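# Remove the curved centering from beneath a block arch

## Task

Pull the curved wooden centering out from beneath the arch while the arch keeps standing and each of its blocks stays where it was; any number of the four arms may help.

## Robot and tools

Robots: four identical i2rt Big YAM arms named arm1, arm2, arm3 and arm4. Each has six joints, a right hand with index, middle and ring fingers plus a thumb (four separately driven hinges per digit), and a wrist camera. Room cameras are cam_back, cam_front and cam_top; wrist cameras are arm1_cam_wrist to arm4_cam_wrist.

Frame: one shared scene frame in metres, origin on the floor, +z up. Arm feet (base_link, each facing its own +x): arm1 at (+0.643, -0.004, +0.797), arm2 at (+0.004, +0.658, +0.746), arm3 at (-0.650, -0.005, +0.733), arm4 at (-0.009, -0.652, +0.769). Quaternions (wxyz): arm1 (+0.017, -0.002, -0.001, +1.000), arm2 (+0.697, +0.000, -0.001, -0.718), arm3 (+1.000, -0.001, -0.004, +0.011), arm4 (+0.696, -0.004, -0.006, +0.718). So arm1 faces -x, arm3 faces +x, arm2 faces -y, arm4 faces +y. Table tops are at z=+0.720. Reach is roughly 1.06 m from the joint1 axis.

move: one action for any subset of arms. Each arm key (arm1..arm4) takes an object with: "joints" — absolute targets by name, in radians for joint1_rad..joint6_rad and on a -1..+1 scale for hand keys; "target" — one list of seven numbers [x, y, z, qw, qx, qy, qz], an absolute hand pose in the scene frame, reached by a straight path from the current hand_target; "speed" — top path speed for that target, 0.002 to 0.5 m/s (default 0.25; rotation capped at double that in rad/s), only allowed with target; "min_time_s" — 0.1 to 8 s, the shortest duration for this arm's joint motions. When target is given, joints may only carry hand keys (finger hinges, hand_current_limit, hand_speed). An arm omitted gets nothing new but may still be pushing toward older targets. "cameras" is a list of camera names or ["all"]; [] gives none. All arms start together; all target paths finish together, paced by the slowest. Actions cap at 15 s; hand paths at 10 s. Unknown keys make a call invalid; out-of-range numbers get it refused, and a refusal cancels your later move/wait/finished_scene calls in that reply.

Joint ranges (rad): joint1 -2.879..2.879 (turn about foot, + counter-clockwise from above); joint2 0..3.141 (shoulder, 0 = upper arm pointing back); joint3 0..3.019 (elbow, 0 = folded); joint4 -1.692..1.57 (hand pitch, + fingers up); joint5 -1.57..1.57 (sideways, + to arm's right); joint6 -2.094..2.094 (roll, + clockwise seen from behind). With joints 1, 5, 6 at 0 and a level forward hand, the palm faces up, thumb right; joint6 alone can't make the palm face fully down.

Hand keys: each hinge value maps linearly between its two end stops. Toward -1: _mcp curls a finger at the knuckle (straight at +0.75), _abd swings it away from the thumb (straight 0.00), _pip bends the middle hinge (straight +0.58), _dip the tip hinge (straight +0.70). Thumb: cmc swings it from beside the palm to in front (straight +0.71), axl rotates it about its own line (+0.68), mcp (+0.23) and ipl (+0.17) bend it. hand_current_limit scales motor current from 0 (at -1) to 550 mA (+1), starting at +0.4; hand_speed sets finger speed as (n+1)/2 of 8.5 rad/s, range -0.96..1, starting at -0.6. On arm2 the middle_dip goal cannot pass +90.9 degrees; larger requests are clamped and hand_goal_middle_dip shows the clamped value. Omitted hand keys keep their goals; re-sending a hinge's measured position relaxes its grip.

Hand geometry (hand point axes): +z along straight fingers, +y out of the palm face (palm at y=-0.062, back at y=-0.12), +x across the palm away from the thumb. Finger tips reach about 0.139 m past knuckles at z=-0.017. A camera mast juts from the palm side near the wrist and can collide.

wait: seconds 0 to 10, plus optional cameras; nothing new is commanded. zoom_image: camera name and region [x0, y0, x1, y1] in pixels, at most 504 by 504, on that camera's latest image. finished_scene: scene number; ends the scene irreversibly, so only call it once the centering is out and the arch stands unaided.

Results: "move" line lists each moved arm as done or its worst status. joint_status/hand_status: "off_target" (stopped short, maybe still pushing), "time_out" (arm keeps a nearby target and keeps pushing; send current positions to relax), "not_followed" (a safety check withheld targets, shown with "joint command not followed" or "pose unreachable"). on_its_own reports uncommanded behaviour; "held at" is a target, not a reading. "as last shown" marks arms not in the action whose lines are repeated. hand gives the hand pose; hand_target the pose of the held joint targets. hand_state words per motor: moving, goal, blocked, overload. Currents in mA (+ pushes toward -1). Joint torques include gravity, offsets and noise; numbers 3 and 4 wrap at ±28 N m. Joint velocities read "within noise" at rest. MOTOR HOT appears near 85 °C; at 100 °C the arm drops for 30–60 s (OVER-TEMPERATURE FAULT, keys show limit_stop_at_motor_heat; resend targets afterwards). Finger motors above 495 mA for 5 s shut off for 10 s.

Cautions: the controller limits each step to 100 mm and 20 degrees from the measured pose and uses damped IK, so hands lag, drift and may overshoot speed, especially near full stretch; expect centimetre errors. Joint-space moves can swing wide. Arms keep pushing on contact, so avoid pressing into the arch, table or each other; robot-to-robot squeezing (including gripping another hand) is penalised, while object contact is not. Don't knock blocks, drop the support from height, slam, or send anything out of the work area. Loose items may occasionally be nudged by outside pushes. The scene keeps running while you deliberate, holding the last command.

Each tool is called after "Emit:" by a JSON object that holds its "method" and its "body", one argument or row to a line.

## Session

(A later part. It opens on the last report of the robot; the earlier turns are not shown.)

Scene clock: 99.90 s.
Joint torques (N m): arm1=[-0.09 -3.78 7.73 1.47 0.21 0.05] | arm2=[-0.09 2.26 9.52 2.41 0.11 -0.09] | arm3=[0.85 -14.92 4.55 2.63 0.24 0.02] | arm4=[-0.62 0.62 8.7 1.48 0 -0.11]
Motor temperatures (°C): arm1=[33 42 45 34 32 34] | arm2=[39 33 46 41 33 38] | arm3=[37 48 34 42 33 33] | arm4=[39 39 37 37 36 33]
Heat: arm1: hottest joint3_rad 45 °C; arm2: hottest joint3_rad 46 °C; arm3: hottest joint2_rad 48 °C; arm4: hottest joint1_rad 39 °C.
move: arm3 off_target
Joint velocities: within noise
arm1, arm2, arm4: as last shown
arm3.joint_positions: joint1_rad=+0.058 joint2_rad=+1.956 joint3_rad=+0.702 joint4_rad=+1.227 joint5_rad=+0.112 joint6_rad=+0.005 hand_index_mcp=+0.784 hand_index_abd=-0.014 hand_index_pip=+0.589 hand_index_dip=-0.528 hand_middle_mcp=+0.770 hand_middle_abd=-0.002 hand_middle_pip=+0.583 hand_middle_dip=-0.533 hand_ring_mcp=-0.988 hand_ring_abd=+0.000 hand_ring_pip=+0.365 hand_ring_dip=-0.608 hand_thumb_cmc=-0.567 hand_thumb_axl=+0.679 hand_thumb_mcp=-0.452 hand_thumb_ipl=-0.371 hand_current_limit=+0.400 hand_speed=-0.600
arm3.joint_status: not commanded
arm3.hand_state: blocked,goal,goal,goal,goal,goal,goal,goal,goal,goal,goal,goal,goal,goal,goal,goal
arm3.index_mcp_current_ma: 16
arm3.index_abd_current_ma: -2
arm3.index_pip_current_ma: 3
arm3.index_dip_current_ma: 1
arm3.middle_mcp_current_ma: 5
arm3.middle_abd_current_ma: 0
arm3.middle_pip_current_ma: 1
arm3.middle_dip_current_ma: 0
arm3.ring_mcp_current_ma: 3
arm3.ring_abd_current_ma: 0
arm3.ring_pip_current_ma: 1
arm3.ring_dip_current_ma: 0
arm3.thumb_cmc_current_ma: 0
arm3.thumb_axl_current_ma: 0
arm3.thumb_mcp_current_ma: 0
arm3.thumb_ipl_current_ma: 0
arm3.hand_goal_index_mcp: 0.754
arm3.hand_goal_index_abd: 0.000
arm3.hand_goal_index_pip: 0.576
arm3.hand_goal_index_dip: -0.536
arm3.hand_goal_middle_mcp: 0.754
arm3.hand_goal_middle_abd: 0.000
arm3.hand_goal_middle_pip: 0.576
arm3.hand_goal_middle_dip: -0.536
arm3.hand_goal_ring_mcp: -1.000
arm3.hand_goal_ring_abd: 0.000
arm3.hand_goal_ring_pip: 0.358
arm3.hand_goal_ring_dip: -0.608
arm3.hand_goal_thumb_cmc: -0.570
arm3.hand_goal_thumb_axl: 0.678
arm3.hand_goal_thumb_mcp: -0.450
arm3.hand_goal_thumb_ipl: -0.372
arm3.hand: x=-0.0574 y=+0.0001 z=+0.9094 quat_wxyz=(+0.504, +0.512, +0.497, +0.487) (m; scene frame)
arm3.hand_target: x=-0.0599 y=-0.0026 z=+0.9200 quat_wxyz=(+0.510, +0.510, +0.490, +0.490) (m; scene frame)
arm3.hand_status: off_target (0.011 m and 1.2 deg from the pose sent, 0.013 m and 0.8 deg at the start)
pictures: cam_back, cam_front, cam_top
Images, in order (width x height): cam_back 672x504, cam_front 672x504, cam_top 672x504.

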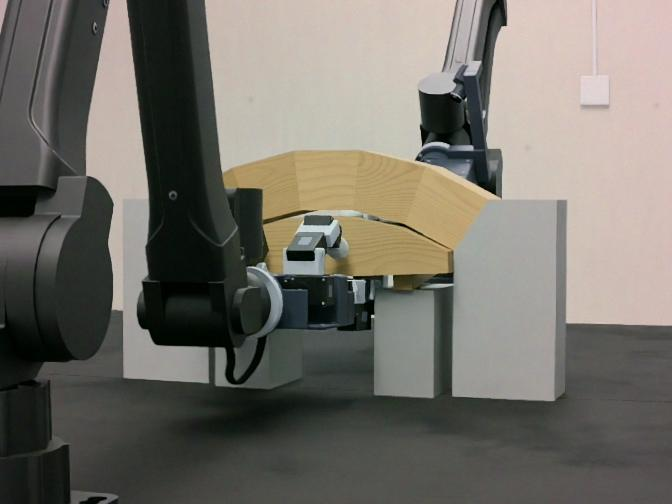

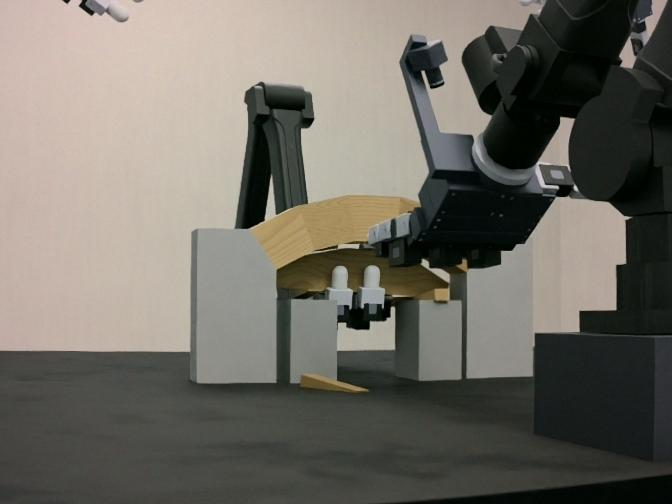

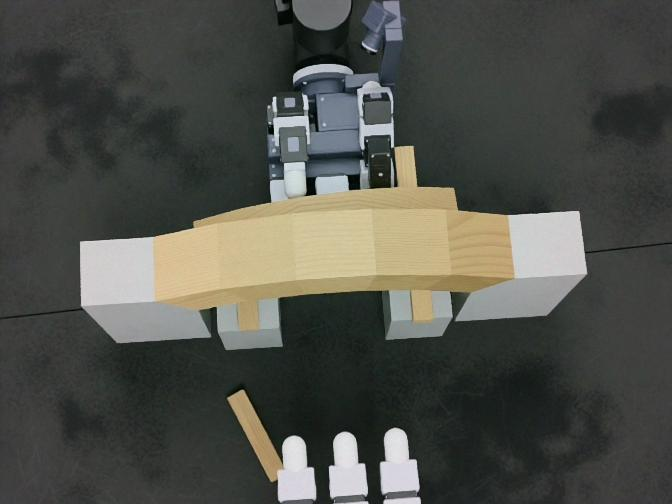

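Emit:
{"method": "zoom_image", "body": {
  "camera": "cam_back",
  "region": [250, 190, 490, 350]
}}

Emit:
{"method": "zoom_image", "body": {
  "camera": "cam_front",
  "region": [240, 180, 480, 340]
}}

Emit:
{"method": "zoom_image", "body": {
  "camera": "cam_top",
  "region": [190, 140, 490, 340]
}}

Scaled by 2.100 from the camera's 672x504 image, which has a finer 960x720 frame.

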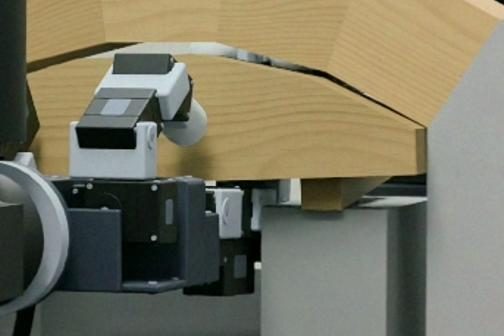

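Scaled by 2.100 from the camera's 672x504 image, which has a finer 960x720 frame.

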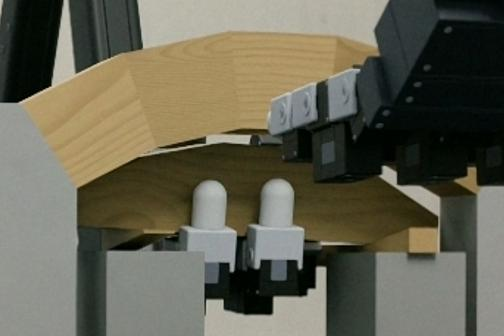

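Scaled by 1.680 from the camera's 672x504 image, which has a finer 960x720 frame.

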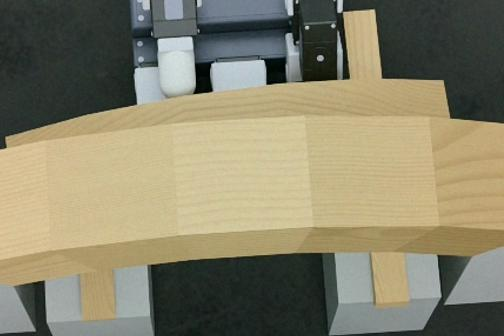

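Emit:
{"method": "move", "body": {
  "arm3": {"target": [-0.024, -0.0041, 0.920, 0.51015, 0.51015, 0.48964, 0.48964], "speed": 0.02},
  "cameras": ["cam_back", "cam_front", "cam_top"]
}}

Scene clock: 102.57 s.
Joint torques (N m): arm1=[-0.21 -3.9 7.77 1.5 0.2 0.06] | arm2=[-0.09 2.32 9.51 2.41 0.11 -0.09] | arm3=[0.21 -13.63 8.8 2.56 -0.13 0] | arm4=[-0.56 0.56 8.69 1.47 0 -0.11]
Motor temperatures (°C): arm1=[33 42 45 34 32 34] | arm2=[39 33 46 41 33 38] | arm3=[37 48 35 42 33 33] | arm4=[39 39 37 37 36 32]
Heat: arm1: hottest joint3_rad 45 °C; arm2: hottest joint3_rad 46 °C; arm3: hottest joint2_rad 48 °C; arm4: hottest joint1_rad 39 °C.
move: arm3 off_target
Joint velocities: within noise
arm1.joint_positions: joint1_rad=+0.086 joint2_rad=+0.932 joint3_rad=+0.222 joint4_rad=+0.199 joint5_rad=+0.077 joint6_rad=+0.039 hand_index_mcp=+0.362 hand_index_abd=+0.001 hand_index_pip=+0.584 hand_index_dip=+0.699 hand_middle_mcp=+0.365 hand_middle_abd=+0.001 hand_middle_pip=+0.577 hand_middle_dip=+0.696 hand_ring_mcp=+0.355 hand_ring_abd=+0.001 hand_ring_pip=+0.581 hand_ring_dip=+0.695 hand_thumb_cmc=+0.721 hand_thumb_axl=+0.677 hand_thumb_mcp=+0.225 hand_thumb_ipl=+0.168 hand_current_limit=+0.400 hand_speed=-0.600
arm1.joint_status: not commanded
arm1.hand_state: goal,goal,goal,goal,blocked,goal,goal,goal,goal,goal,goal,goal,goal,goal,goal,goal
arm1.index_mcp_current_ma: 7
arm1.index_abd_current_ma: 0
arm1.index_pip_current_ma: 1
arm1.index_dip_current_ma: 0
arm1.middle_mcp_current_ma: 10
arm1.middle_abd_current_ma: 0
arm1.middle_pip_current_ma: 0
arm1.middle_dip_current_ma: 0
arm1.ring_mcp_current_ma: 3
arm1.ring_abd_current_ma: 0
arm1.ring_pip_current_ma: 0
arm1.ring_dip_current_ma: 0
arm1.thumb_cmc_current_ma: 1
arm1.thumb_axl_current_ma: 0
arm1.thumb_mcp_current_ma: 0
arm1.thumb_ipl_current_ma: 0
arm1.hand_goal_index_mcp: 0.342
arm1.hand_goal_index_abd: 0.000
arm1.hand_goal_index_pip: 0.576
arm1.hand_goal_index_dip: 0.696
arm1.hand_goal_middle_mcp: 0.342
arm1.hand_goal_middle_abd: 0.000
arm1.hand_goal_middle_pip: 0.576
arm1.hand_goal_middle_dip: 0.696
arm1.hand_goal_ring_mcp: 0.342
arm1.hand_goal_ring_abd: 0.000
arm1.hand_goal_ring_pip: 0.578
arm1.hand_goal_ring_dip: 0.696
arm1.hand_goal_thumb_cmc: 0.714
arm1.hand_goal_thumb_axl: 0.678
arm1.hand_goal_thumb_mcp: 0.226
arm1.hand_goal_thumb_ipl: 0.168
arm1.hand: x=+0.2454 y=+0.0145 z=+0.9746 quat_wxyz=(-0.348, -0.601, +0.620, +0.364) (m; scene frame)
arm1.hand_target: x=+0.2499 y=+0.0130 z=+0.9699 quat_wxyz=(-0.347, -0.602, +0.623, +0.360) (m; scene frame)
arm1.hand_status: not commanded
arm2, arm4: as last shown
arm3.joint_positions: joint1_rad=+0.058 joint2_rad=+1.963 joint3_rad=+0.755 joint4_rad=+1.171 joint5_rad=+0.112 joint6_rad=+0.005 hand_index_mcp=+0.774 hand_index_abd=-0.003 hand_index_pip=+0.583 hand_index_dip=-0.533 hand_middle_mcp=+0.778 hand_middle_abd=-0.002 hand_middle_pip=+0.583 hand_middle_dip=-0.533 hand_ring_mcp=-0.988 hand_ring_abd=+0.000 hand_ring_pip=+0.365 hand_ring_dip=-0.608 hand_thumb_cmc=-0.567 hand_thumb_axl=+0.679 hand_thumb_mcp=-0.453 hand_thumb_ipl=-0.373 hand_current_limit=+0.400 hand_speed=-0.600
arm3.joint_status: not commanded
arm3.hand_state: blocked,goal,goal,goal,blocked,goal,goal,goal,goal,goal,goal,goal,goal,goal,goal,goal
arm3.index_mcp_current_ma: 7
arm3.index_abd_current_ma: 0
arm3.index_pip_current_ma: 1
arm3.index_dip_current_ma: 0
arm3.middle_mcp_current_ma: 11
arm3.middle_abd_current_ma: 0
arm3.middle_pip_current_ma: 1
arm3.middle_dip_current_ma: 0
arm3.ring_mcp_current_ma: 3
arm3.ring_abd_current_ma: 0
arm3.ring_pip_current_ma: 1
arm3.ring_dip_current_ma: 0
arm3.thumb_cmc_current_ma: 0
arm3.thumb_axl_current_ma: 0
arm3.thumb_mcp_current_ma: 0
arm3.thumb_ipl_current_ma: 0
arm3.hand_goal_index_mcp: 0.754
arm3.hand_goal_index_abd: 0.000
arm3.hand_goal_index_pip: 0.576
arm3.hand_goal_index_dip: -0.536
arm3.hand_goal_middle_mcp: 0.754
arm3.hand_goal_middle_abd: 0.000
arm3.hand_goal_middle_pip: 0.576
arm3.hand_goal_middle_dip: -0.536
arm3.hand_goal_ring_mcp: -1.000
arm3.hand_goal_ring_abd: 0.000
arm3.hand_goal_ring_pip: 0.358
arm3.hand_goal_ring_dip: -0.608
arm3.hand_goal_thumb_cmc: -0.570
arm3.hand_goal_thumb_axl: 0.678
arm3.hand_goal_thumb_mcp: -0.450
arm3.hand_goal_thumb_ipl: -0.372
arm3.hand: x=-0.0377 y=+0.0017 z=+0.9114 quat_wxyz=(+0.501, +0.514, +0.499, +0.485) (m; scene frame)
arm3.hand_target: x=-0.0250 y=-0.0041 z=+0.9201 quat_wxyz=(+0.510, +0.510, +0.490, +0.490) (m; scene frame)
arm3.hand_status: off_target (0.017 m and 1.7 deg from the pose sent, 0.035 m and 1.2 deg at the start)
pictures: cam_back, cam_front, cam_top
Images, in order (width x height): cam_back 672x504, cam_front 672x504, cam_top 672x504.

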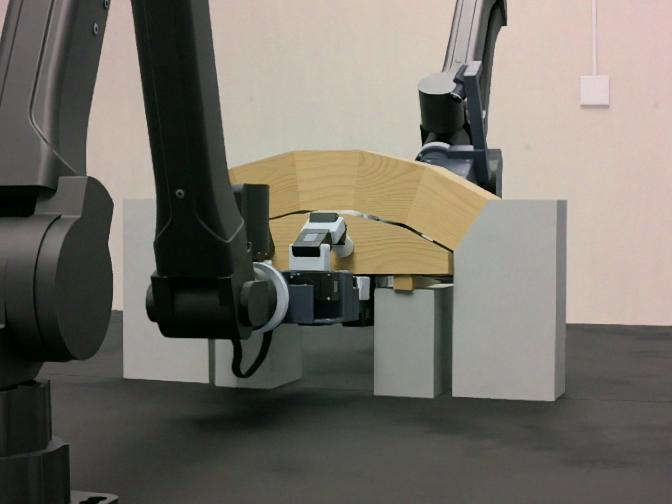

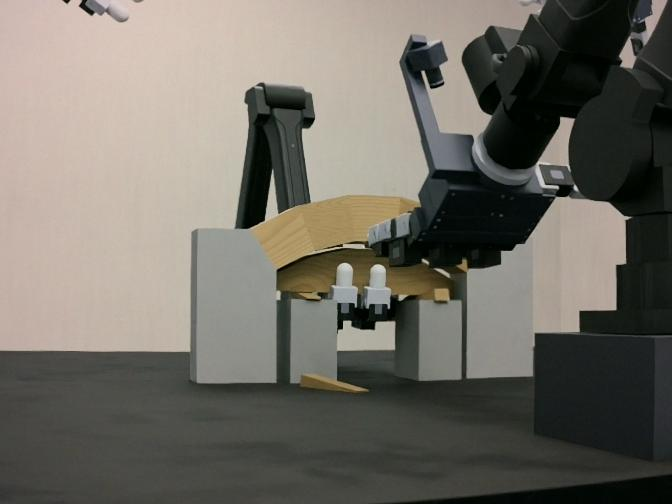

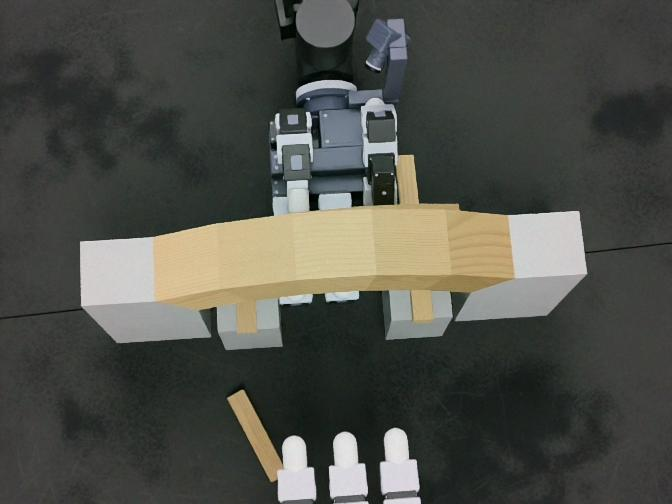

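Emit:
{"method": "move", "body": {
  "arm3": {"target": [-0.024, -0.0041, 0.902, 0.51015, 0.51015, 0.48964, 0.48964], "speed": 0.015, "joints": {"hand_thumb_mcp": -0.112}},
  "cameras": ["cam_back", "cam_front", "cam_top"]
}}

Scene clock: 104.40 s.
Joint torques (N m): arm1=[0.03 -3.55 7.66 1.51 0.18 0.09] | arm2=[-0.09 2.32 9.52 2.4 0.11 -0.09] | arm3=[-0.15 -12.1 7.92 2.86 0 0] | arm4=[-0.67 0.67 8.72 1.48 0 -0.11]
Motor temperatures (°C): arm1=[33 42 45 34 32 34] | arm2=[39 33 46 41 33 38] | arm3=[37 48 35 42 33 32] | arm4=[39 39 37 37 36 32]
Heat: arm1: hottest joint3_rad 45 °C; arm2: hottest joint3_rad 46 °C; arm3: hottest joint2_rad 48 °C; arm4: hottest joint1_rad 39 °C.
move: arm3 off_target
Joint velocities: within noise
arm1, arm2, arm4: as last shown
arm3.joint_positions: joint1_rad=+0.058 joint2_rad=+2.001 joint3_rad=+0.773 joint4_rad=+1.206 joint5_rad=+0.109 joint6_rad=+0.005 hand_index_mcp=+0.774 hand_index_abd=-0.003 hand_index_pip=+0.583 hand_index_dip=-0.533 hand_middle_mcp=+0.777 hand_middle_abd=-0.002 hand_middle_pip=+0.583 hand_middle_dip=-0.533 hand_ring_mcp=-0.988 hand_ring_abd=+0.000 hand_ring_pip=+0.365 hand_ring_dip=-0.608 hand_thumb_cmc=-0.567 hand_thumb_axl=+0.679 hand_thumb_mcp=-0.121 hand_thumb_ipl=-0.373 hand_current_limit=+0.400 hand_speed=-0.600
arm3.joint_status: all done
arm3.hand_state: blocked,goal,goal,goal,blocked,goal,goal,goal,goal,goal,goal,goal,goal,goal,goal,goal
arm3.index_mcp_current_ma: 7
arm3.index_abd_current_ma: 0
arm3.index_pip_current_ma: 1
arm3.index_dip_current_ma: 0
arm3.middle_mcp_current_ma: 9
arm3.middle_abd_current_ma: 0
arm3.middle_pip_current_ma: 1
arm3.middle_dip_current_ma: 0
arm3.ring_mcp_current_ma: 3
arm3.ring_abd_current_ma: 0
arm3.ring_pip_current_ma: 1
arm3.ring_dip_current_ma: 0
arm3.thumb_cmc_current_ma: 0
arm3.thumb_axl_current_ma: 0
arm3.thumb_mcp_current_ma: -2
arm3.thumb_ipl_current_ma: 0
arm3.hand_goal_index_mcp: 0.754
arm3.hand_goal_index_abd: 0.000
arm3.hand_goal_index_pip: 0.576
arm3.hand_goal_index_dip: -0.536
arm3.hand_goal_middle_mcp: 0.754
arm3.hand_goal_middle_abd: 0.000
arm3.hand_goal_middle_pip: 0.576
arm3.hand_goal_middle_dip: -0.536
arm3.hand_goal_ring_mcp: -1.000
arm3.hand_goal_ring_abd: 0.000
arm3.hand_goal_ring_pip: 0.358
arm3.hand_goal_ring_dip: -0.608
arm3.hand_goal_thumb_cmc: -0.570
arm3.hand_goal_thumb_axl: 0.678
arm3.hand_goal_thumb_mcp: -0.112
arm3.hand_goal_thumb_ipl: -0.372
arm3.hand: x=-0.0341 y=+0.0024 z=+0.9043 quat_wxyz=(+0.504, +0.511, +0.496, +0.489) (m; scene frame)
arm3.hand_target: x=-0.0245 y=-0.0041 z=+0.9020 quat_wxyz=(+0.510, +0.510, +0.490, +0.489) (m; scene frame)
arm3.hand_status: off_target (0.012 m and 1.0 deg from the pose sent, 0.018 m and 1.7 deg at the start)
pictures: cam_back, cam_front, cam_top
Images, in order (width x height): cam_back 672x504, cam_front 672x504, cam_top 672x504.

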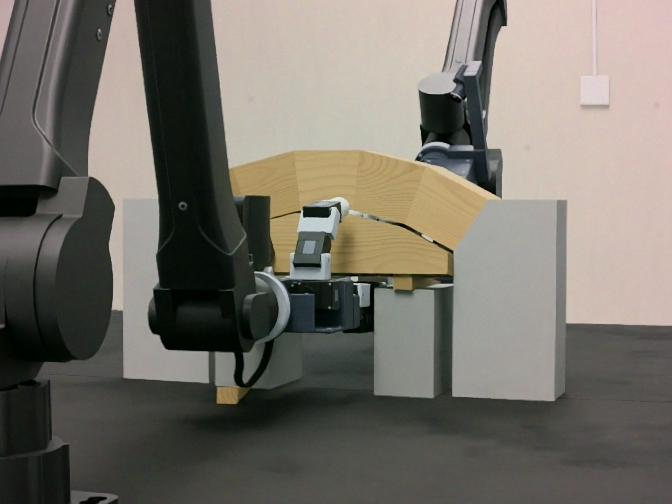

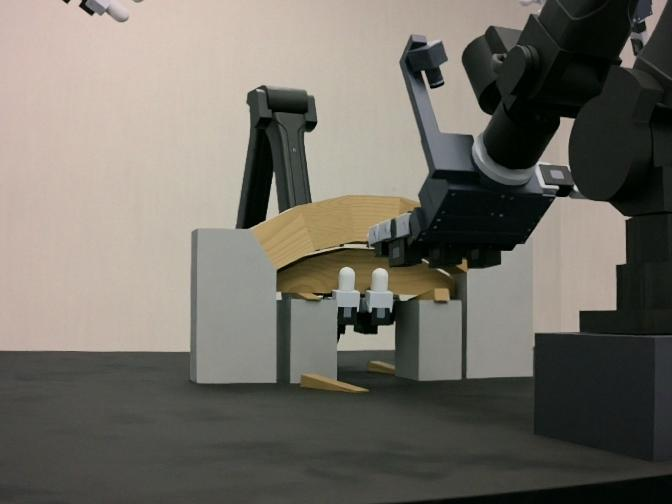

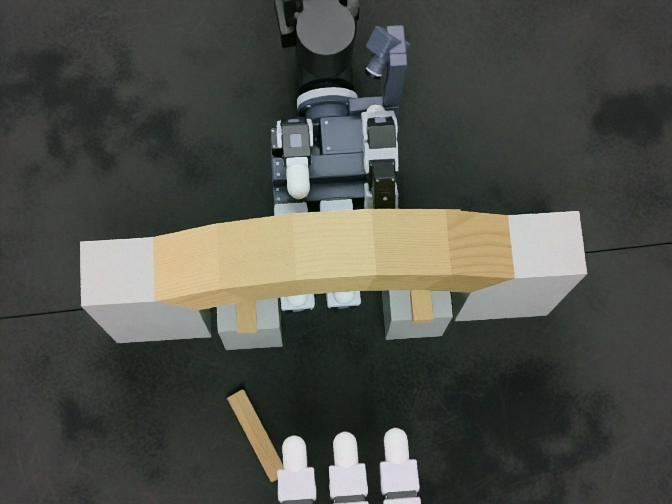

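Emit:
{"method": "move", "body": {
  "arm3": {"target": [-0.03, -0.0041, 0.912, 0.51015, 0.51015, 0.48964, 0.48964], "speed": 0.015, "joints": {"hand_thumb_mcp": -0.45}},
  "cameras": ["cam_back", "cam_front", "cam_top"]
}}

Emit:
{"method": "zoom_image", "body": {
  "camera": "cam_back",
  "region": [210, 140, 490, 350]
}}

Emit:
{"method": "zoom_image", "body": {
  "camera": "cam_front",
  "region": [240, 180, 480, 340]
}}

Scene clock: 106.13 s.
Joint torques (N m): arm1=[-0.32 -3.96 7.73 1.5 0.19 0.07] | arm2=[-0.15 2.32 9.54 2.41 0.11 -0.09] | arm3=[0.26 -14.92 6.22 2.3 0.03 -0.02] | arm4=[-0.5 0.67 8.7 1.48 0 -0.11]
Motor temperatures (°C): arm1=[33 42 45 34 32 34] | arm2=[39 33 46 41 33 38] | arm3=[37 48 35 42 33 32] | arm4=[39 39 37 37 36 32]
Heat: arm1: hottest joint3_rad 45 °C; arm2: hottest joint3_rad 46 °C; arm3: hottest joint2_rad 48 °C; arm4: hottest joint1_rad 39 °C.
move: arm3 done
Joint velocities: within noise
arm1, arm2, arm4: as last shown
arm3.joint_positions: joint1_rad=+0.058 joint2_rad=+1.995 joint3_rad=+0.773 joint4_rad=+1.206 joint5_rad=+0.110 joint6_rad=+0.005 hand_index_mcp=+0.774 hand_index_abd=-0.003 hand_index_pip=+0.582 hand_index_dip=-0.533 hand_middle_mcp=+0.776 hand_middle_abd=-0.002 hand_middle_pip=+0.583 hand_middle_dip=-0.533 hand_ring_mcp=-0.988 hand_ring_abd=+0.000 hand_ring_pip=+0.365 hand_ring_dip=-0.608 hand_thumb_cmc=-0.567 hand_thumb_axl=+0.679 hand_thumb_mcp=-0.434 hand_thumb_ipl=-0.370 hand_current_limit=+0.400 hand_speed=-0.600
arm3.joint_status: all done
arm3.hand_state: blocked,goal,goal,goal,blocked,goal,goal,goal,goal,goal,goal,goal,goal,goal,goal,goal
arm3.index_mcp_current_ma: 7
arm3.index_abd_current_ma: 0
arm3.index_pip_current_ma: 1
arm3.index_dip_current_ma: 0
arm3.middle_mcp_current_ma: 9
arm3.middle_abd_current_ma: 0
arm3.middle_pip_current_ma: 1
arm3.middle_dip_current_ma: 0
arm3.ring_mcp_current_ma: 3
arm3.ring_abd_current_ma: 0
arm3.ring_pip_current_ma: 1
arm3.ring_dip_current_ma: 0
arm3.thumb_cmc_current_ma: 0
arm3.thumb_axl_current_ma: 0
arm3.thumb_mcp_current_ma: 7
arm3.thumb_ipl_current_ma: 0
arm3.hand_goal_index_mcp: 0.754
arm3.hand_goal_index_abd: 0.000
arm3.hand_goal_index_pip: 0.576
arm3.hand_goal_index_dip: -0.536
arm3.hand_goal_middle_mcp: 0.754
arm3.hand_goal_middle_abd: 0.000
arm3.hand_goal_middle_pip: 0.576
arm3.hand_goal_middle_dip: -0.536
arm3.hand_goal_ring_mcp: -1.000
arm3.hand_goal_ring_abd: 0.000
arm3.hand_goal_ring_pip: 0.358
arm3.hand_goal_ring_dip: -0.608
arm3.hand_goal_thumb_cmc: -0.570
arm3.hand_goal_thumb_axl: 0.678
arm3.hand_goal_thumb_mcp: -0.450
arm3.hand_goal_thumb_ipl: -0.372
arm3.hand: x=-0.0343 y=+0.0023 z=+0.9078 quat_wxyz=(+0.505, +0.509, +0.494, +0.491) (m; scene frame)
arm3.hand_target: x=-0.0301 y=-0.0041 z=+0.9120 quat_wxyz=(+0.510, +0.510, +0.490, +0.490) (m; scene frame)
arm3.hand_status: done (0.009 m and 0.8 deg from the pose sent, 0.011 m and 1.0 deg at the start)
pictures: cam_back, cam_front, cam_top
Images, in order (width x height): cam_back 672x504, cam_front 672x504, cam_top 672x504.

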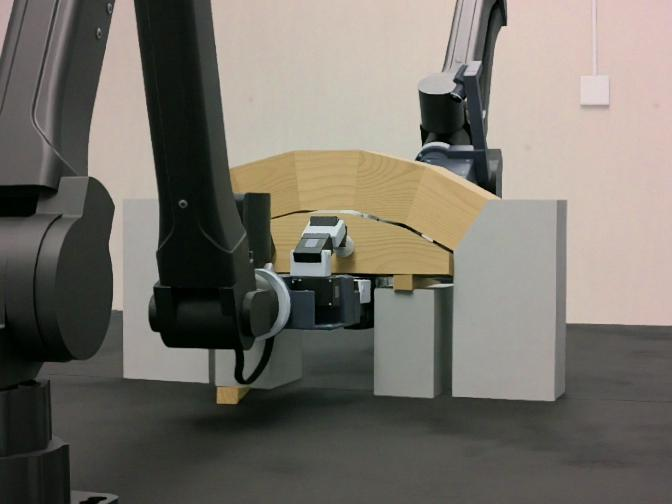

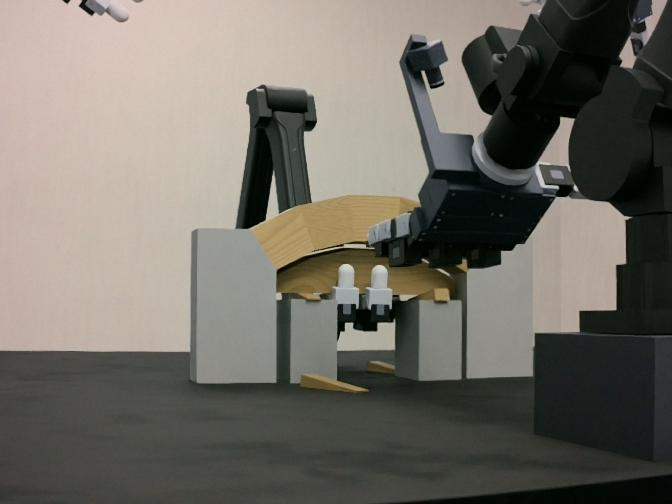

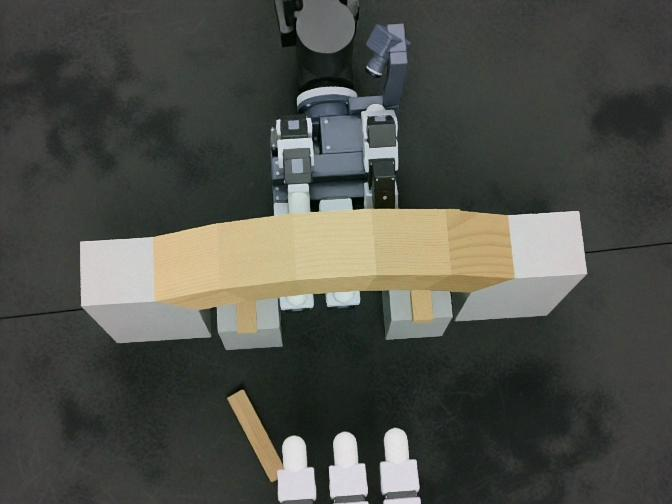

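Scaled by 1.800 from the camera's 672x504 image, which has a finer 960x720 frame.

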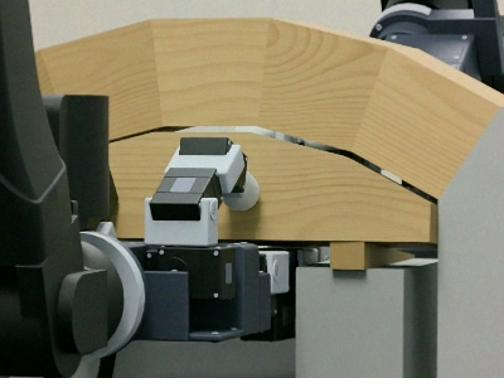

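Scaled by 2.100 from the camera's 672x504 image, which has a finer 960x720 frame.

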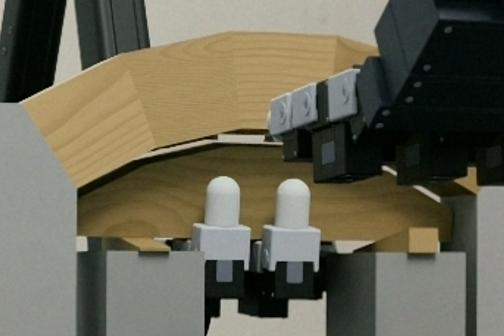

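Emit:
{"method": "move", "body": {
  "arm3": {"target": [-0.033, -0.0038, 0.920, 0.51015, 0.51015, 0.48964, 0.48964], "speed": 0.015},
  "cameras": ["cam_back", "cam_front"]
}}

Emit:
{"method": "zoom_image", "body": {
  "camera": "cam_back",
  "region": [210, 140, 490, 350]
}}

Emit:
{"method": "zoom_image", "body": {
  "camera": "cam_front",
  "region": [240, 180, 480, 340]
}}

Scene clock: 107.37 s.
Joint torques (N m): arm1=[0.56 -3.84 7.77 1.57 0.19 0.1] | arm2=[-0.09 2.32 9.52 2.41 0.11 -0.1] | arm3=[0.73 -16.03 5.22 2.4 0.02 0] | arm4=[-0.44 0.56 8.7 1.48 0 -0.12]
Motor temperatures (°C): arm1=[33 42 45 34 32 34] | arm2=[39 33 46 41 33 38] | arm3=[37 48 35 42 33 32] | arm4=[39 39 37 37 36 32]
Heat: arm1: hottest joint3_rad 45 °C; arm2: hottest joint3_rad 46 °C; arm3: hottest joint2_rad 48 °C; arm4: hottest joint1_rad 39 °C.
move: arm3 off_target
Joint velocities: within noise
arm1, arm2, arm4: as last shown
arm3.joint_positions: joint1_rad=+0.058 joint2_rad=+1.983 joint3_rad=+0.773 joint4_rad=+1.186 joint5_rad=+0.110 joint6_rad=+0.005 hand_index_mcp=+0.774 hand_index_abd=-0.003 hand_index_pip=+0.582 hand_index_dip=-0.533 hand_middle_mcp=+0.776 hand_middle_abd=-0.002 hand_middle_pip=+0.583 hand_middle_dip=-0.533 hand_ring_mcp=-0.988 hand_ring_abd=+0.000 hand_ring_pip=+0.365 hand_ring_dip=-0.608 hand_thumb_cmc=-0.567 hand_thumb_axl=+0.680 hand_thumb_mcp=-0.444 hand_thumb_ipl=-0.371 hand_current_limit=+0.400 hand_speed=-0.600
arm3.joint_status: not commanded
arm3.hand_state: blocked,goal,goal,goal,blocked,goal,goal,goal,goal,goal,goal,goal,goal,goal,goal,goal
arm3.index_mcp_current_ma: 7
arm3.index_abd_current_ma: 0
arm3.index_pip_current_ma: 1
arm3.index_dip_current_ma: 0
arm3.middle_mcp_current_ma: 9
arm3.middle_abd_current_ma: 0
arm3.middle_pip_current_ma: 1
arm3.middle_dip_current_ma: 0
arm3.ring_mcp_current_ma: 3
arm3.ring_abd_current_ma: 0
arm3.ring_pip_current_ma: 1
arm3.ring_dip_current_ma: 0
arm3.thumb_cmc_current_ma: 0
arm3.thumb_axl_current_ma: 0
arm3.thumb_mcp_current_ma: 1
arm3.thumb_ipl_current_ma: 0
arm3.hand_goal_index_mcp: 0.754
arm3.hand_goal_index_abd: 0.000
arm3.hand_goal_index_pip: 0.576
arm3.hand_goal_index_dip: -0.536
arm3.hand_goal_middle_mcp: 0.754
arm3.hand_goal_middle_abd: 0.000
arm3.hand_goal_middle_pip: 0.576
arm3.hand_goal_middle_dip: -0.536
arm3.hand_goal_ring_mcp: -1.000
arm3.hand_goal_ring_abd: 0.000
arm3.hand_goal_ring_pip: 0.358
arm3.hand_goal_ring_dip: -0.608
arm3.hand_goal_thumb_cmc: -0.570
arm3.hand_goal_thumb_axl: 0.678
arm3.hand_goal_thumb_mcp: -0.450
arm3.hand_goal_thumb_ipl: -0.372
arm3.hand: x=-0.0333 y=+0.0023 z=+0.9102 quat_wxyz=(+0.504, +0.511, +0.496, +0.488) (m; scene frame)
arm3.hand_target: x=-0.0331 y=-0.0038 z=+0.9200 quat_wxyz=(+0.510, +0.510, +0.490, +0.490) (m; scene frame)
arm3.hand_status: off_target (0.012 m and 1.1 deg from the pose sent, 0.014 m and 0.8 deg at the start)
pictures: cam_back, cam_front
Images, in order (width x height): cam_back 672x504, cam_front 672x504.

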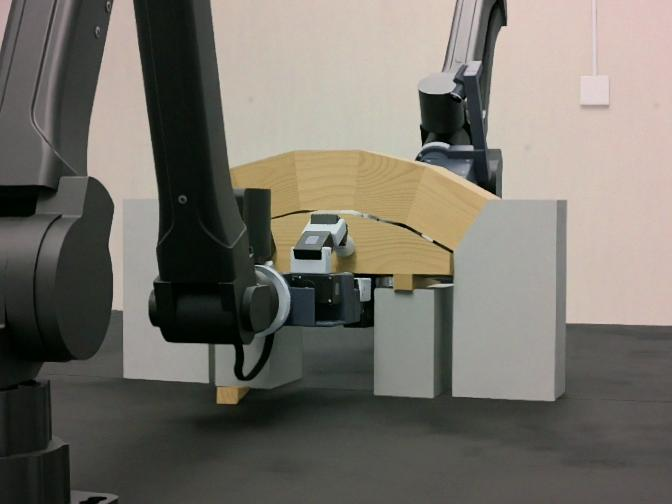

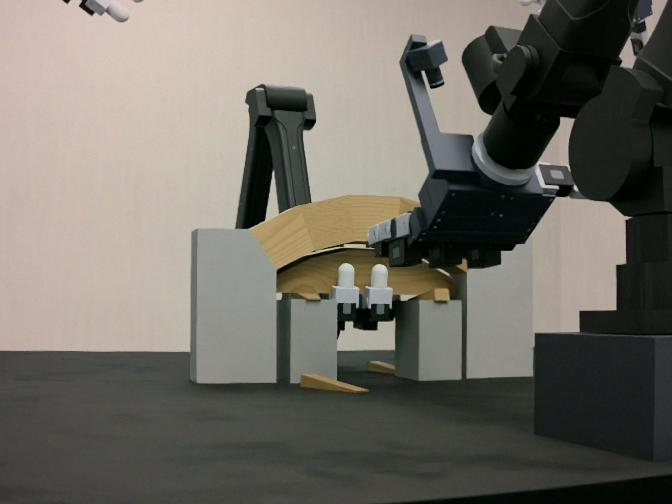

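Scaled by 1.800 from the camera's 672x504 image, which has a finer 960x720 frame.

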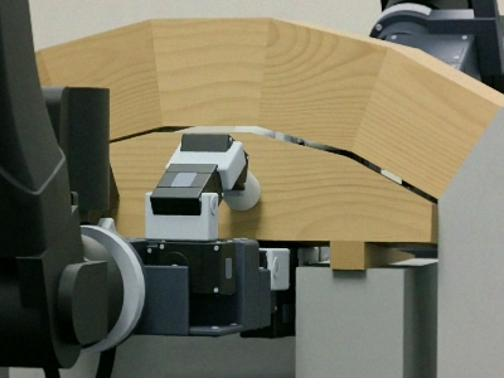

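Scaled by 2.100 from the camera's 672x504 image, which has a finer 960x720 frame.

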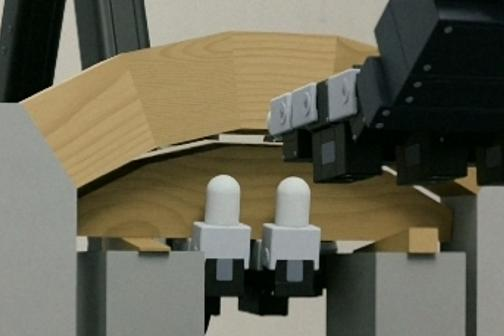

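Emit:
{"method": "move", "body": {
  "arm3": {"target": [-0.033, -0.0038, 0.928, 0.513, 0.507, 0.4867, 0.4926], "speed": 0.015},
  "cameras": ["cam_back", "cam_front"]
}}

Emit:
{"method": "zoom_image", "body": {
  "camera": "cam_back",
  "region": [210, 140, 490, 350]
}}

Emit:
{"method": "zoom_image", "body": {
  "camera": "cam_front",
  "region": [240, 180, 480, 340]
}}

Scene clock: 108.67 s.
Joint torques (N m): arm1=[-0.03 -3.6 7.68 1.51 0.18 0.1] | arm2=[-0.15 2.26 9.52 2.4 0.11 -0.09] | arm3=[0.38 -15.15 5.75 2.86 0 0.01] | arm4=[-0.56 0.62 8.69 1.5 0 -0.11]
Motor temperatures (°C): arm1=[33 42 45 34 32 34] | arm2=[39 33 46 41 33 38] | arm3=[37 48 35 42 33 32] | arm4=[39 39 37 37 36 32]
Heat: arm1: hottest joint3_rad 45 °C; arm2: hottest joint3_rad 46 °C; arm3: hottest joint2_rad 48 °C; arm4: hottest joint1_rad 39 °C.
move: arm3 off_target
Joint velocities: within noise
arm1, arm2, arm4: as last shown
arm3.joint_positions: joint1_rad=+0.058 joint2_rad=+1.978 joint3_rad=+0.773 joint4_rad=+1.176 joint5_rad=+0.110 joint6_rad=+0.005 hand_index_mcp=+0.775 hand_index_abd=-0.003 hand_index_pip=+0.582 hand_index_dip=-0.533 hand_middle_mcp=+0.776 hand_middle_abd=-0.002 hand_middle_pip=+0.583 hand_middle_dip=-0.533 hand_ring_mcp=-0.988 hand_ring_abd=+0.000 hand_ring_pip=+0.365 hand_ring_dip=-0.608 hand_thumb_cmc=-0.567 hand_thumb_axl=+0.681 hand_thumb_mcp=-0.447 hand_thumb_ipl=-0.372 hand_current_limit=+0.400 hand_speed=-0.600
arm3.joint_status: not commanded
arm3.hand_state: blocked,goal,goal,goal,blocked,goal,goal,goal,goal,goal,goal,goal,goal,goal,goal,goal
arm3.index_mcp_current_ma: 8
arm3.index_abd_current_ma: 0
arm3.index_pip_current_ma: 1
arm3.index_dip_current_ma: 0
arm3.middle_mcp_current_ma: 9
arm3.middle_abd_current_ma: 0
arm3.middle_pip_current_ma: 1
arm3.middle_dip_current_ma: 0
arm3.ring_mcp_current_ma: 3
arm3.ring_abd_current_ma: 0
arm3.ring_pip_current_ma: 1
arm3.ring_dip_current_ma: 0
arm3.thumb_cmc_current_ma: 0
arm3.thumb_axl_current_ma: 0
arm3.thumb_mcp_current_ma: 0
arm3.thumb_ipl_current_ma: 0
arm3.hand_goal_index_mcp: 0.754
arm3.hand_goal_index_abd: 0.000
arm3.hand_goal_index_pip: 0.576
arm3.hand_goal_index_dip: -0.536
arm3.hand_goal_middle_mcp: 0.754
arm3.hand_goal_middle_abd: 0.000
arm3.hand_goal_middle_pip: 0.576
arm3.hand_goal_middle_dip: -0.536
arm3.hand_goal_ring_mcp: -1.000
arm3.hand_goal_ring_abd: 0.000
arm3.hand_goal_ring_pip: 0.358
arm3.hand_goal_ring_dip: -0.608
arm3.hand_goal_thumb_cmc: -0.570
arm3.hand_goal_thumb_axl: 0.678
arm3.hand_goal_thumb_mcp: -0.450
arm3.hand_goal_thumb_ipl: -0.372
arm3.hand: x=-0.0327 y=+0.0023 z=+0.9110 quat_wxyz=(+0.503, +0.512, +0.497, +0.487) (m; scene frame)
arm3.hand_target: x=-0.0331 y=-0.0037 z=+0.9279 quat_wxyz=(+0.513, +0.507, +0.487, +0.493) (m; scene frame)
arm3.hand_status: off_target (0.018 m and 1.9 deg from the pose sent, 0.019 m and 1.7 deg at the start)
pictures: cam_back, cam_front
Images, in order (width x height): cam_back 672x504, cam_front 672x504.

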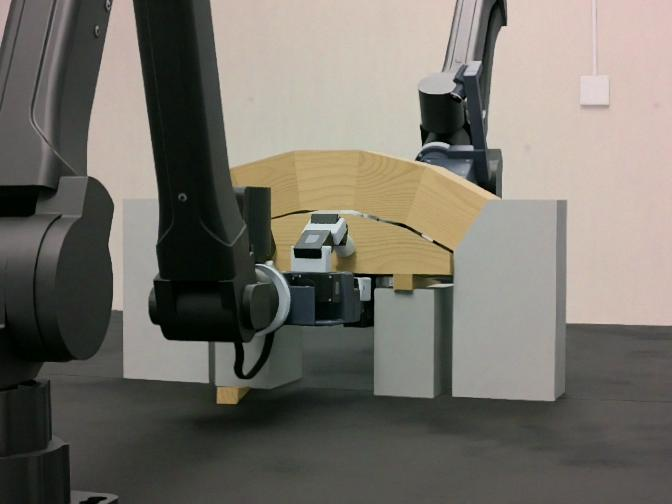

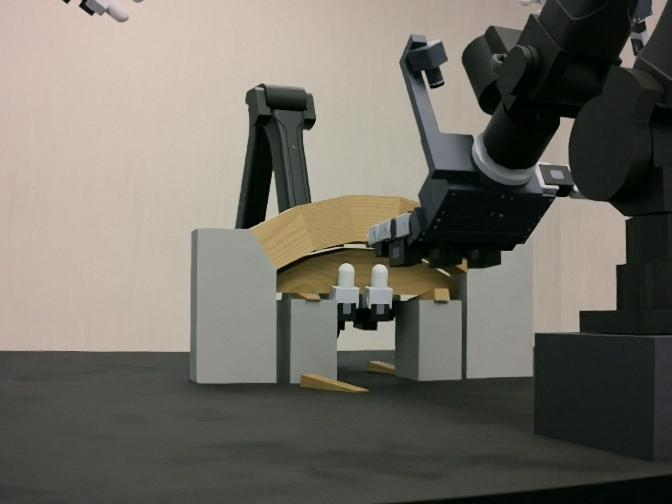

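Scaled by 1.800 from the camera's 672x504 image, which has a finer 960x720 frame.

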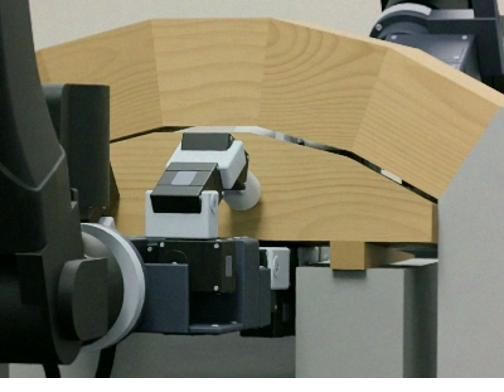

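Scaled by 2.100 from the camera's 672x504 image, which has a finer 960x720 frame.

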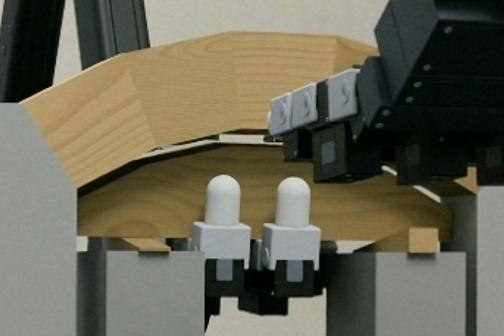

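Emit:
{"method": "move", "body": {
  "arm3": {"target": [-0.033, -0.0038, 0.936, 0.513, 0.507, 0.4867, 0.4926], "speed": 0.02},
  "cameras": ["cam_back", "cam_front"]
}}

Emit:
{"method": "zoom_image", "body": {
  "camera": "cam_back",
  "region": [210, 140, 490, 350]
}}

Emit:
{"method": "zoom_image", "body": {
  "camera": "cam_front",
  "region": [240, 180, 480, 340]
}}

Scene clock: 109.97 s.
Joint torques (N m): arm1=[0.21 -3.72 7.82 1.61 0.19 0.1] | arm2=[-0.09 2.26 9.52 2.41 0.11 -0.09] | arm3=[0.26 -16.97 6 2.88 0 0.02] | arm4=[-0.56 0.62 8.69 1.47 0 -0.11]
Motor temperatures (°C): arm1=[33 42 45 34 32 34] | arm2=[39 33 46 41 33 38] | arm3=[37 48 35 42 33 32] | arm4=[39 39 37 37 36 32]
Heat: arm1: hottest joint3_rad 45 °C; arm2: hottest joint3_rad 46 °C; arm3: hottest joint2_rad 48 °C; arm4: hottest joint1_rad 39 °C.
move: arm3 off_target
Joint velocities: within noise
arm1: as last shown
arm2.joint_positions: joint1_rad=+0.026 joint2_rad=+0.643 joint3_rad=+1.411 joint4_rad=-1.287 joint5_rad=+0.093 joint6_rad=+1.162 hand_index_mcp=+0.755 hand_index_abd=+0.000 hand_index_pip=+0.577 hand_index_dip=+0.696 hand_middle_mcp=+0.755 hand_middle_abd=+0.000 hand_middle_pip=+0.577 hand_middle_dip=+0.696 hand_ring_mcp=+0.755 hand_ring_abd=+0.000 hand_ring_pip=+0.577 hand_ring_dip=+0.696 hand_thumb_cmc=+0.715 hand_thumb_axl=+0.677 hand_thumb_mcp=+0.226 hand_thumb_ipl=+0.168 hand_current_limit=+0.400 hand_speed=-0.600
arm2.joint_status: not commanded
arm2.hand_state: goal,goal,goal,goal,goal,goal,goal,goal,goal,goal,goal,goal,goal,goal,goal,goal
arm2.index_mcp_current_ma: 0
arm2.index_abd_current_ma: 0
arm2.index_pip_current_ma: 0
arm2.index_dip_current_ma: 0
arm2.middle_mcp_current_ma: 0
arm2.middle_abd_current_ma: 0
arm2.middle_pip_current_ma: 0
arm2.middle_dip_current_ma: 0
arm2.ring_mcp_current_ma: 0
arm2.ring_abd_current_ma: 0
arm2.ring_pip_current_ma: 0
arm2.ring_dip_current_ma: 0
arm2.thumb_cmc_current_ma: 0
arm2.thumb_axl_current_ma: 0
arm2.thumb_mcp_current_ma: 0
arm2.thumb_ipl_current_ma: 0
arm2.hand_goal_index_mcp: 0.754
arm2.hand_goal_index_abd: 0.000
arm2.hand_goal_index_pip: 0.576
arm2.hand_goal_index_dip: 0.696
arm2.hand_goal_middle_mcp: 0.754
arm2.hand_goal_middle_abd: 0.000
arm2.hand_goal_middle_pip: 0.576
arm2.hand_goal_middle_dip: 0.696
arm2.hand_goal_ring_mcp: 0.754
arm2.hand_goal_ring_abd: 0.000
arm2.hand_goal_ring_pip: 0.576
arm2.hand_goal_ring_dip: 0.696
arm2.hand_goal_thumb_cmc: 0.714
arm2.hand_goal_thumb_axl: 0.678
arm2.hand_goal_thumb_mcp: 0.226
arm2.hand_goal_thumb_ipl: 0.168
arm2.hand: x=-0.1014 y=+0.4106 z=+1.3164 quat_wxyz=(+0.442, +0.708, -0.495, +0.241) (m; scene frame)
arm2.hand_target: x=-0.1015 y=+0.4137 z=+1.3285 quat_wxyz=(+0.451, +0.702, -0.492, +0.248) (m; scene frame)
arm2.hand_status: not commanded
arm3.joint_positions: joint1_rad=+0.058 joint2_rad=+1.960 joint3_rad=+0.768 joint4_rad=+1.150 joint5_rad=+0.110 joint6_rad=+0.005 hand_index_mcp=+0.775 hand_index_abd=-0.002 hand_index_pip=+0.582 hand_index_dip=-0.533 hand_middle_mcp=+0.780 hand_middle_abd=-0.002 hand_middle_pip=+0.583 hand_middle_dip=-0.533 hand_ring_mcp=-0.988 hand_ring_abd=+0.000 hand_ring_pip=+0.365 hand_ring_dip=-0.608 hand_thumb_cmc=-0.567 hand_thumb_axl=+0.680 hand_thumb_mcp=-0.457 hand_thumb_ipl=-0.376 hand_current_limit=+0.400 hand_speed=-0.600
arm3.joint_status: not commanded
arm3.hand_state: blocked,goal,goal,goal,blocked,goal,goal,goal,goal,goal,goal,goal,goal,goal,goal,goal
arm3.index_mcp_current_ma: 8
arm3.index_abd_current_ma: 0
arm3.index_pip_current_ma: 1
arm3.index_dip_current_ma: 0
arm3.middle_mcp_current_ma: 12
arm3.middle_abd_current_ma: 0
arm3.middle_pip_current_ma: 1
arm3.middle_dip_current_ma: 0
arm3.ring_mcp_current_ma: 3
arm3.ring_abd_current_ma: 0
arm3.ring_pip_current_ma: 1
arm3.ring_dip_current_ma: 0
arm3.thumb_cmc_current_ma: 0
arm3.thumb_axl_current_ma: 0
arm3.thumb_mcp_current_ma: -1
arm3.thumb_ipl_current_ma: 0
arm3.hand_goal_index_mcp: 0.754
arm3.hand_goal_index_abd: 0.000
arm3.hand_goal_index_pip: 0.576
arm3.hand_goal_index_dip: -0.536
arm3.hand_goal_middle_mcp: 0.754
arm3.hand_goal_middle_abd: 0.000
arm3.hand_goal_middle_pip: 0.576
arm3.hand_goal_middle_dip: -0.536
arm3.hand_goal_ring_mcp: -1.000
arm3.hand_goal_ring_abd: 0.000
arm3.hand_goal_ring_pip: 0.358
arm3.hand_goal_ring_dip: -0.608
arm3.hand_goal_thumb_cmc: -0.570
arm3.hand_goal_thumb_axl: 0.678
arm3.hand_goal_thumb_mcp: -0.450
arm3.hand_goal_thumb_ipl: -0.372
arm3.hand: x=-0.0329 y=+0.0023 z=+0.9130 quat_wxyz=(+0.500, +0.515, +0.501, +0.483) (m; scene frame)
arm3.hand_target: x=-0.0333 y=-0.0037 z=+0.9358 quat_wxyz=(+0.513, +0.507, +0.487, +0.493) (m; scene frame)
arm3.hand_status: off_target (0.024 m and 2.7 deg from the pose sent, 0.026 m and 1.9 deg at the start)
arm4.joint_positions: joint1_rad=+0.002 joint2_rad=+0.640 joint3_rad=+1.352 joint4_rad=-1.260 joint5_rad=-0.057 joint6_rad=+1.182 hand_index_mcp=+0.754 hand_index_abd=+0.000 hand_index_pip=+0.577 hand_index_dip=+0.696 hand_middle_mcp=+0.754 hand_middle_abd=+0.000 hand_middle_pip=+0.577 hand_middle_dip=+0.696 hand_ring_mcp=+0.754 hand_ring_abd=+0.000 hand_ring_pip=+0.577 hand_ring_dip=+0.696 hand_thumb_cmc=+0.714 hand_thumb_axl=+0.677 hand_thumb_mcp=+0.226 hand_thumb_ipl=+0.168 hand_current_limit=+0.400 hand_speed=-0.600
arm4.joint_status: not commanded
arm4.hand_state: goal,goal,goal,goal,goal,goal,goal,goal,goal,goal,goal,goal,goal,goal,goal,goal
arm4.index_mcp_current_ma: 0
arm4.index_abd_current_ma: 0
arm4.index_pip_current_ma: 0
arm4.index_dip_current_ma: 0
arm4.middle_mcp_current_ma: 0
arm4.middle_abd_current_ma: 0
arm4.middle_pip_current_ma: 0
arm4.middle_dip_current_ma: 0
arm4.ring_mcp_current_ma: 0
arm4.ring_abd_current_ma: 0
arm4.ring_pip_current_ma: 0
arm4.ring_dip_current_ma: 0
arm4.thumb_cmc_current_ma: 0
arm4.thumb_axl_current_ma: 0
arm4.thumb_mcp_current_ma: 0
arm4.thumb_ipl_current_ma: 0
arm4.hand_goal_index_mcp: 0.754
arm4.hand_goal_index_abd: 0.000
arm4.hand_goal_index_pip: 0.576
arm4.hand_goal_index_dip: 0.696
arm4.hand_goal_middle_mcp: 0.754
arm4.hand_goal_middle_abd: 0.000
arm4.hand_goal_middle_pip: 0.576
arm4.hand_goal_middle_dip: 0.696
arm4.hand_goal_ring_mcp: 0.754
arm4.hand_goal_ring_abd: 0.000
arm4.hand_goal_ring_pip: 0.576
arm4.hand_goal_ring_dip: 0.696
arm4.hand_goal_thumb_cmc: 0.714
arm4.hand_goal_thumb_axl: 0.678
arm4.hand_goal_thumb_mcp: 0.226
arm4.hand_goal_thumb_ipl: 0.168
arm4.hand: x=+0.0525 y=-0.3823 z=+1.3097 quat_wxyz=(-0.296, +0.459, +0.741, +0.392) (m; scene frame)
arm4.hand_target: x=+0.0524 y=-0.3847 z=+1.3217 quat_wxyz=(-0.302, +0.455, +0.736, +0.401) (m; scene frame)
arm4.hand_status: not commanded
pictures: cam_back, cam_front
Images, in order (width x height): cam_back 672x504, cam_front 672x504.

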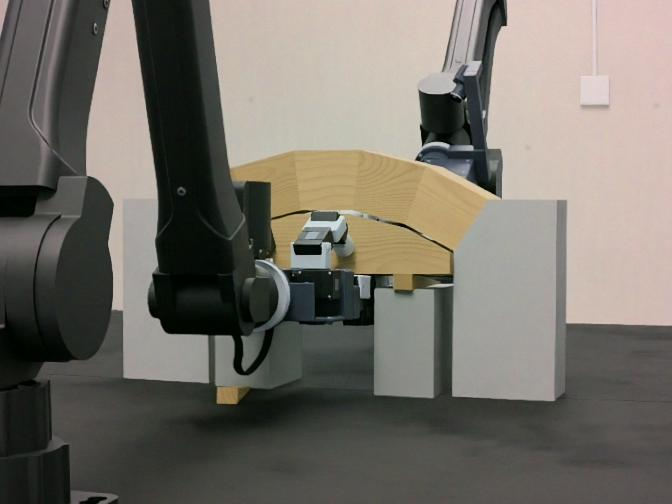

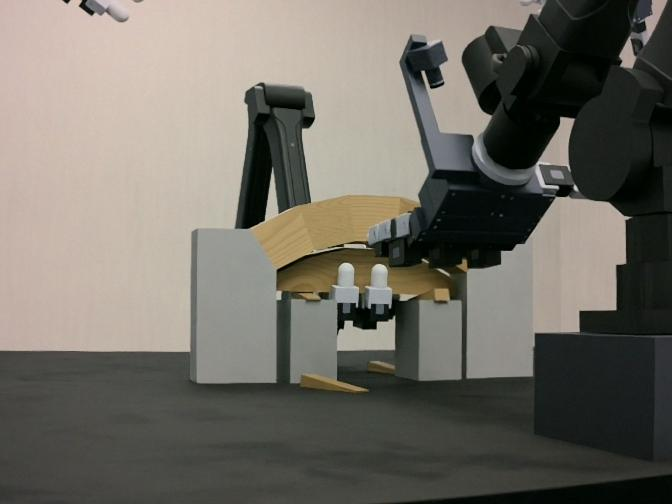

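Scaled by 1.800 from the camera's 672x504 image, which has a finer 960x720 frame.

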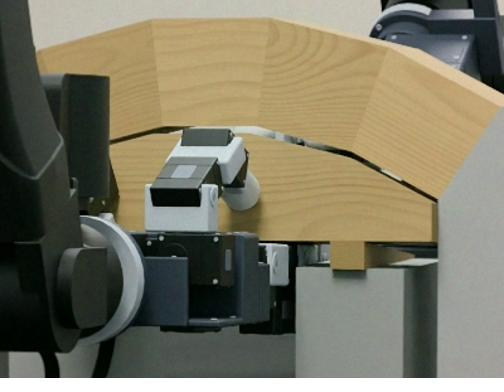

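Scaled by 2.100 from the camera's 672x504 image, which has a finer 960x720 frame.

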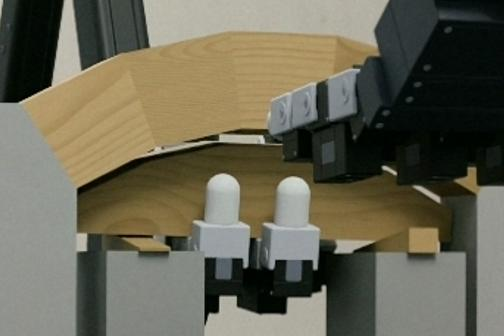

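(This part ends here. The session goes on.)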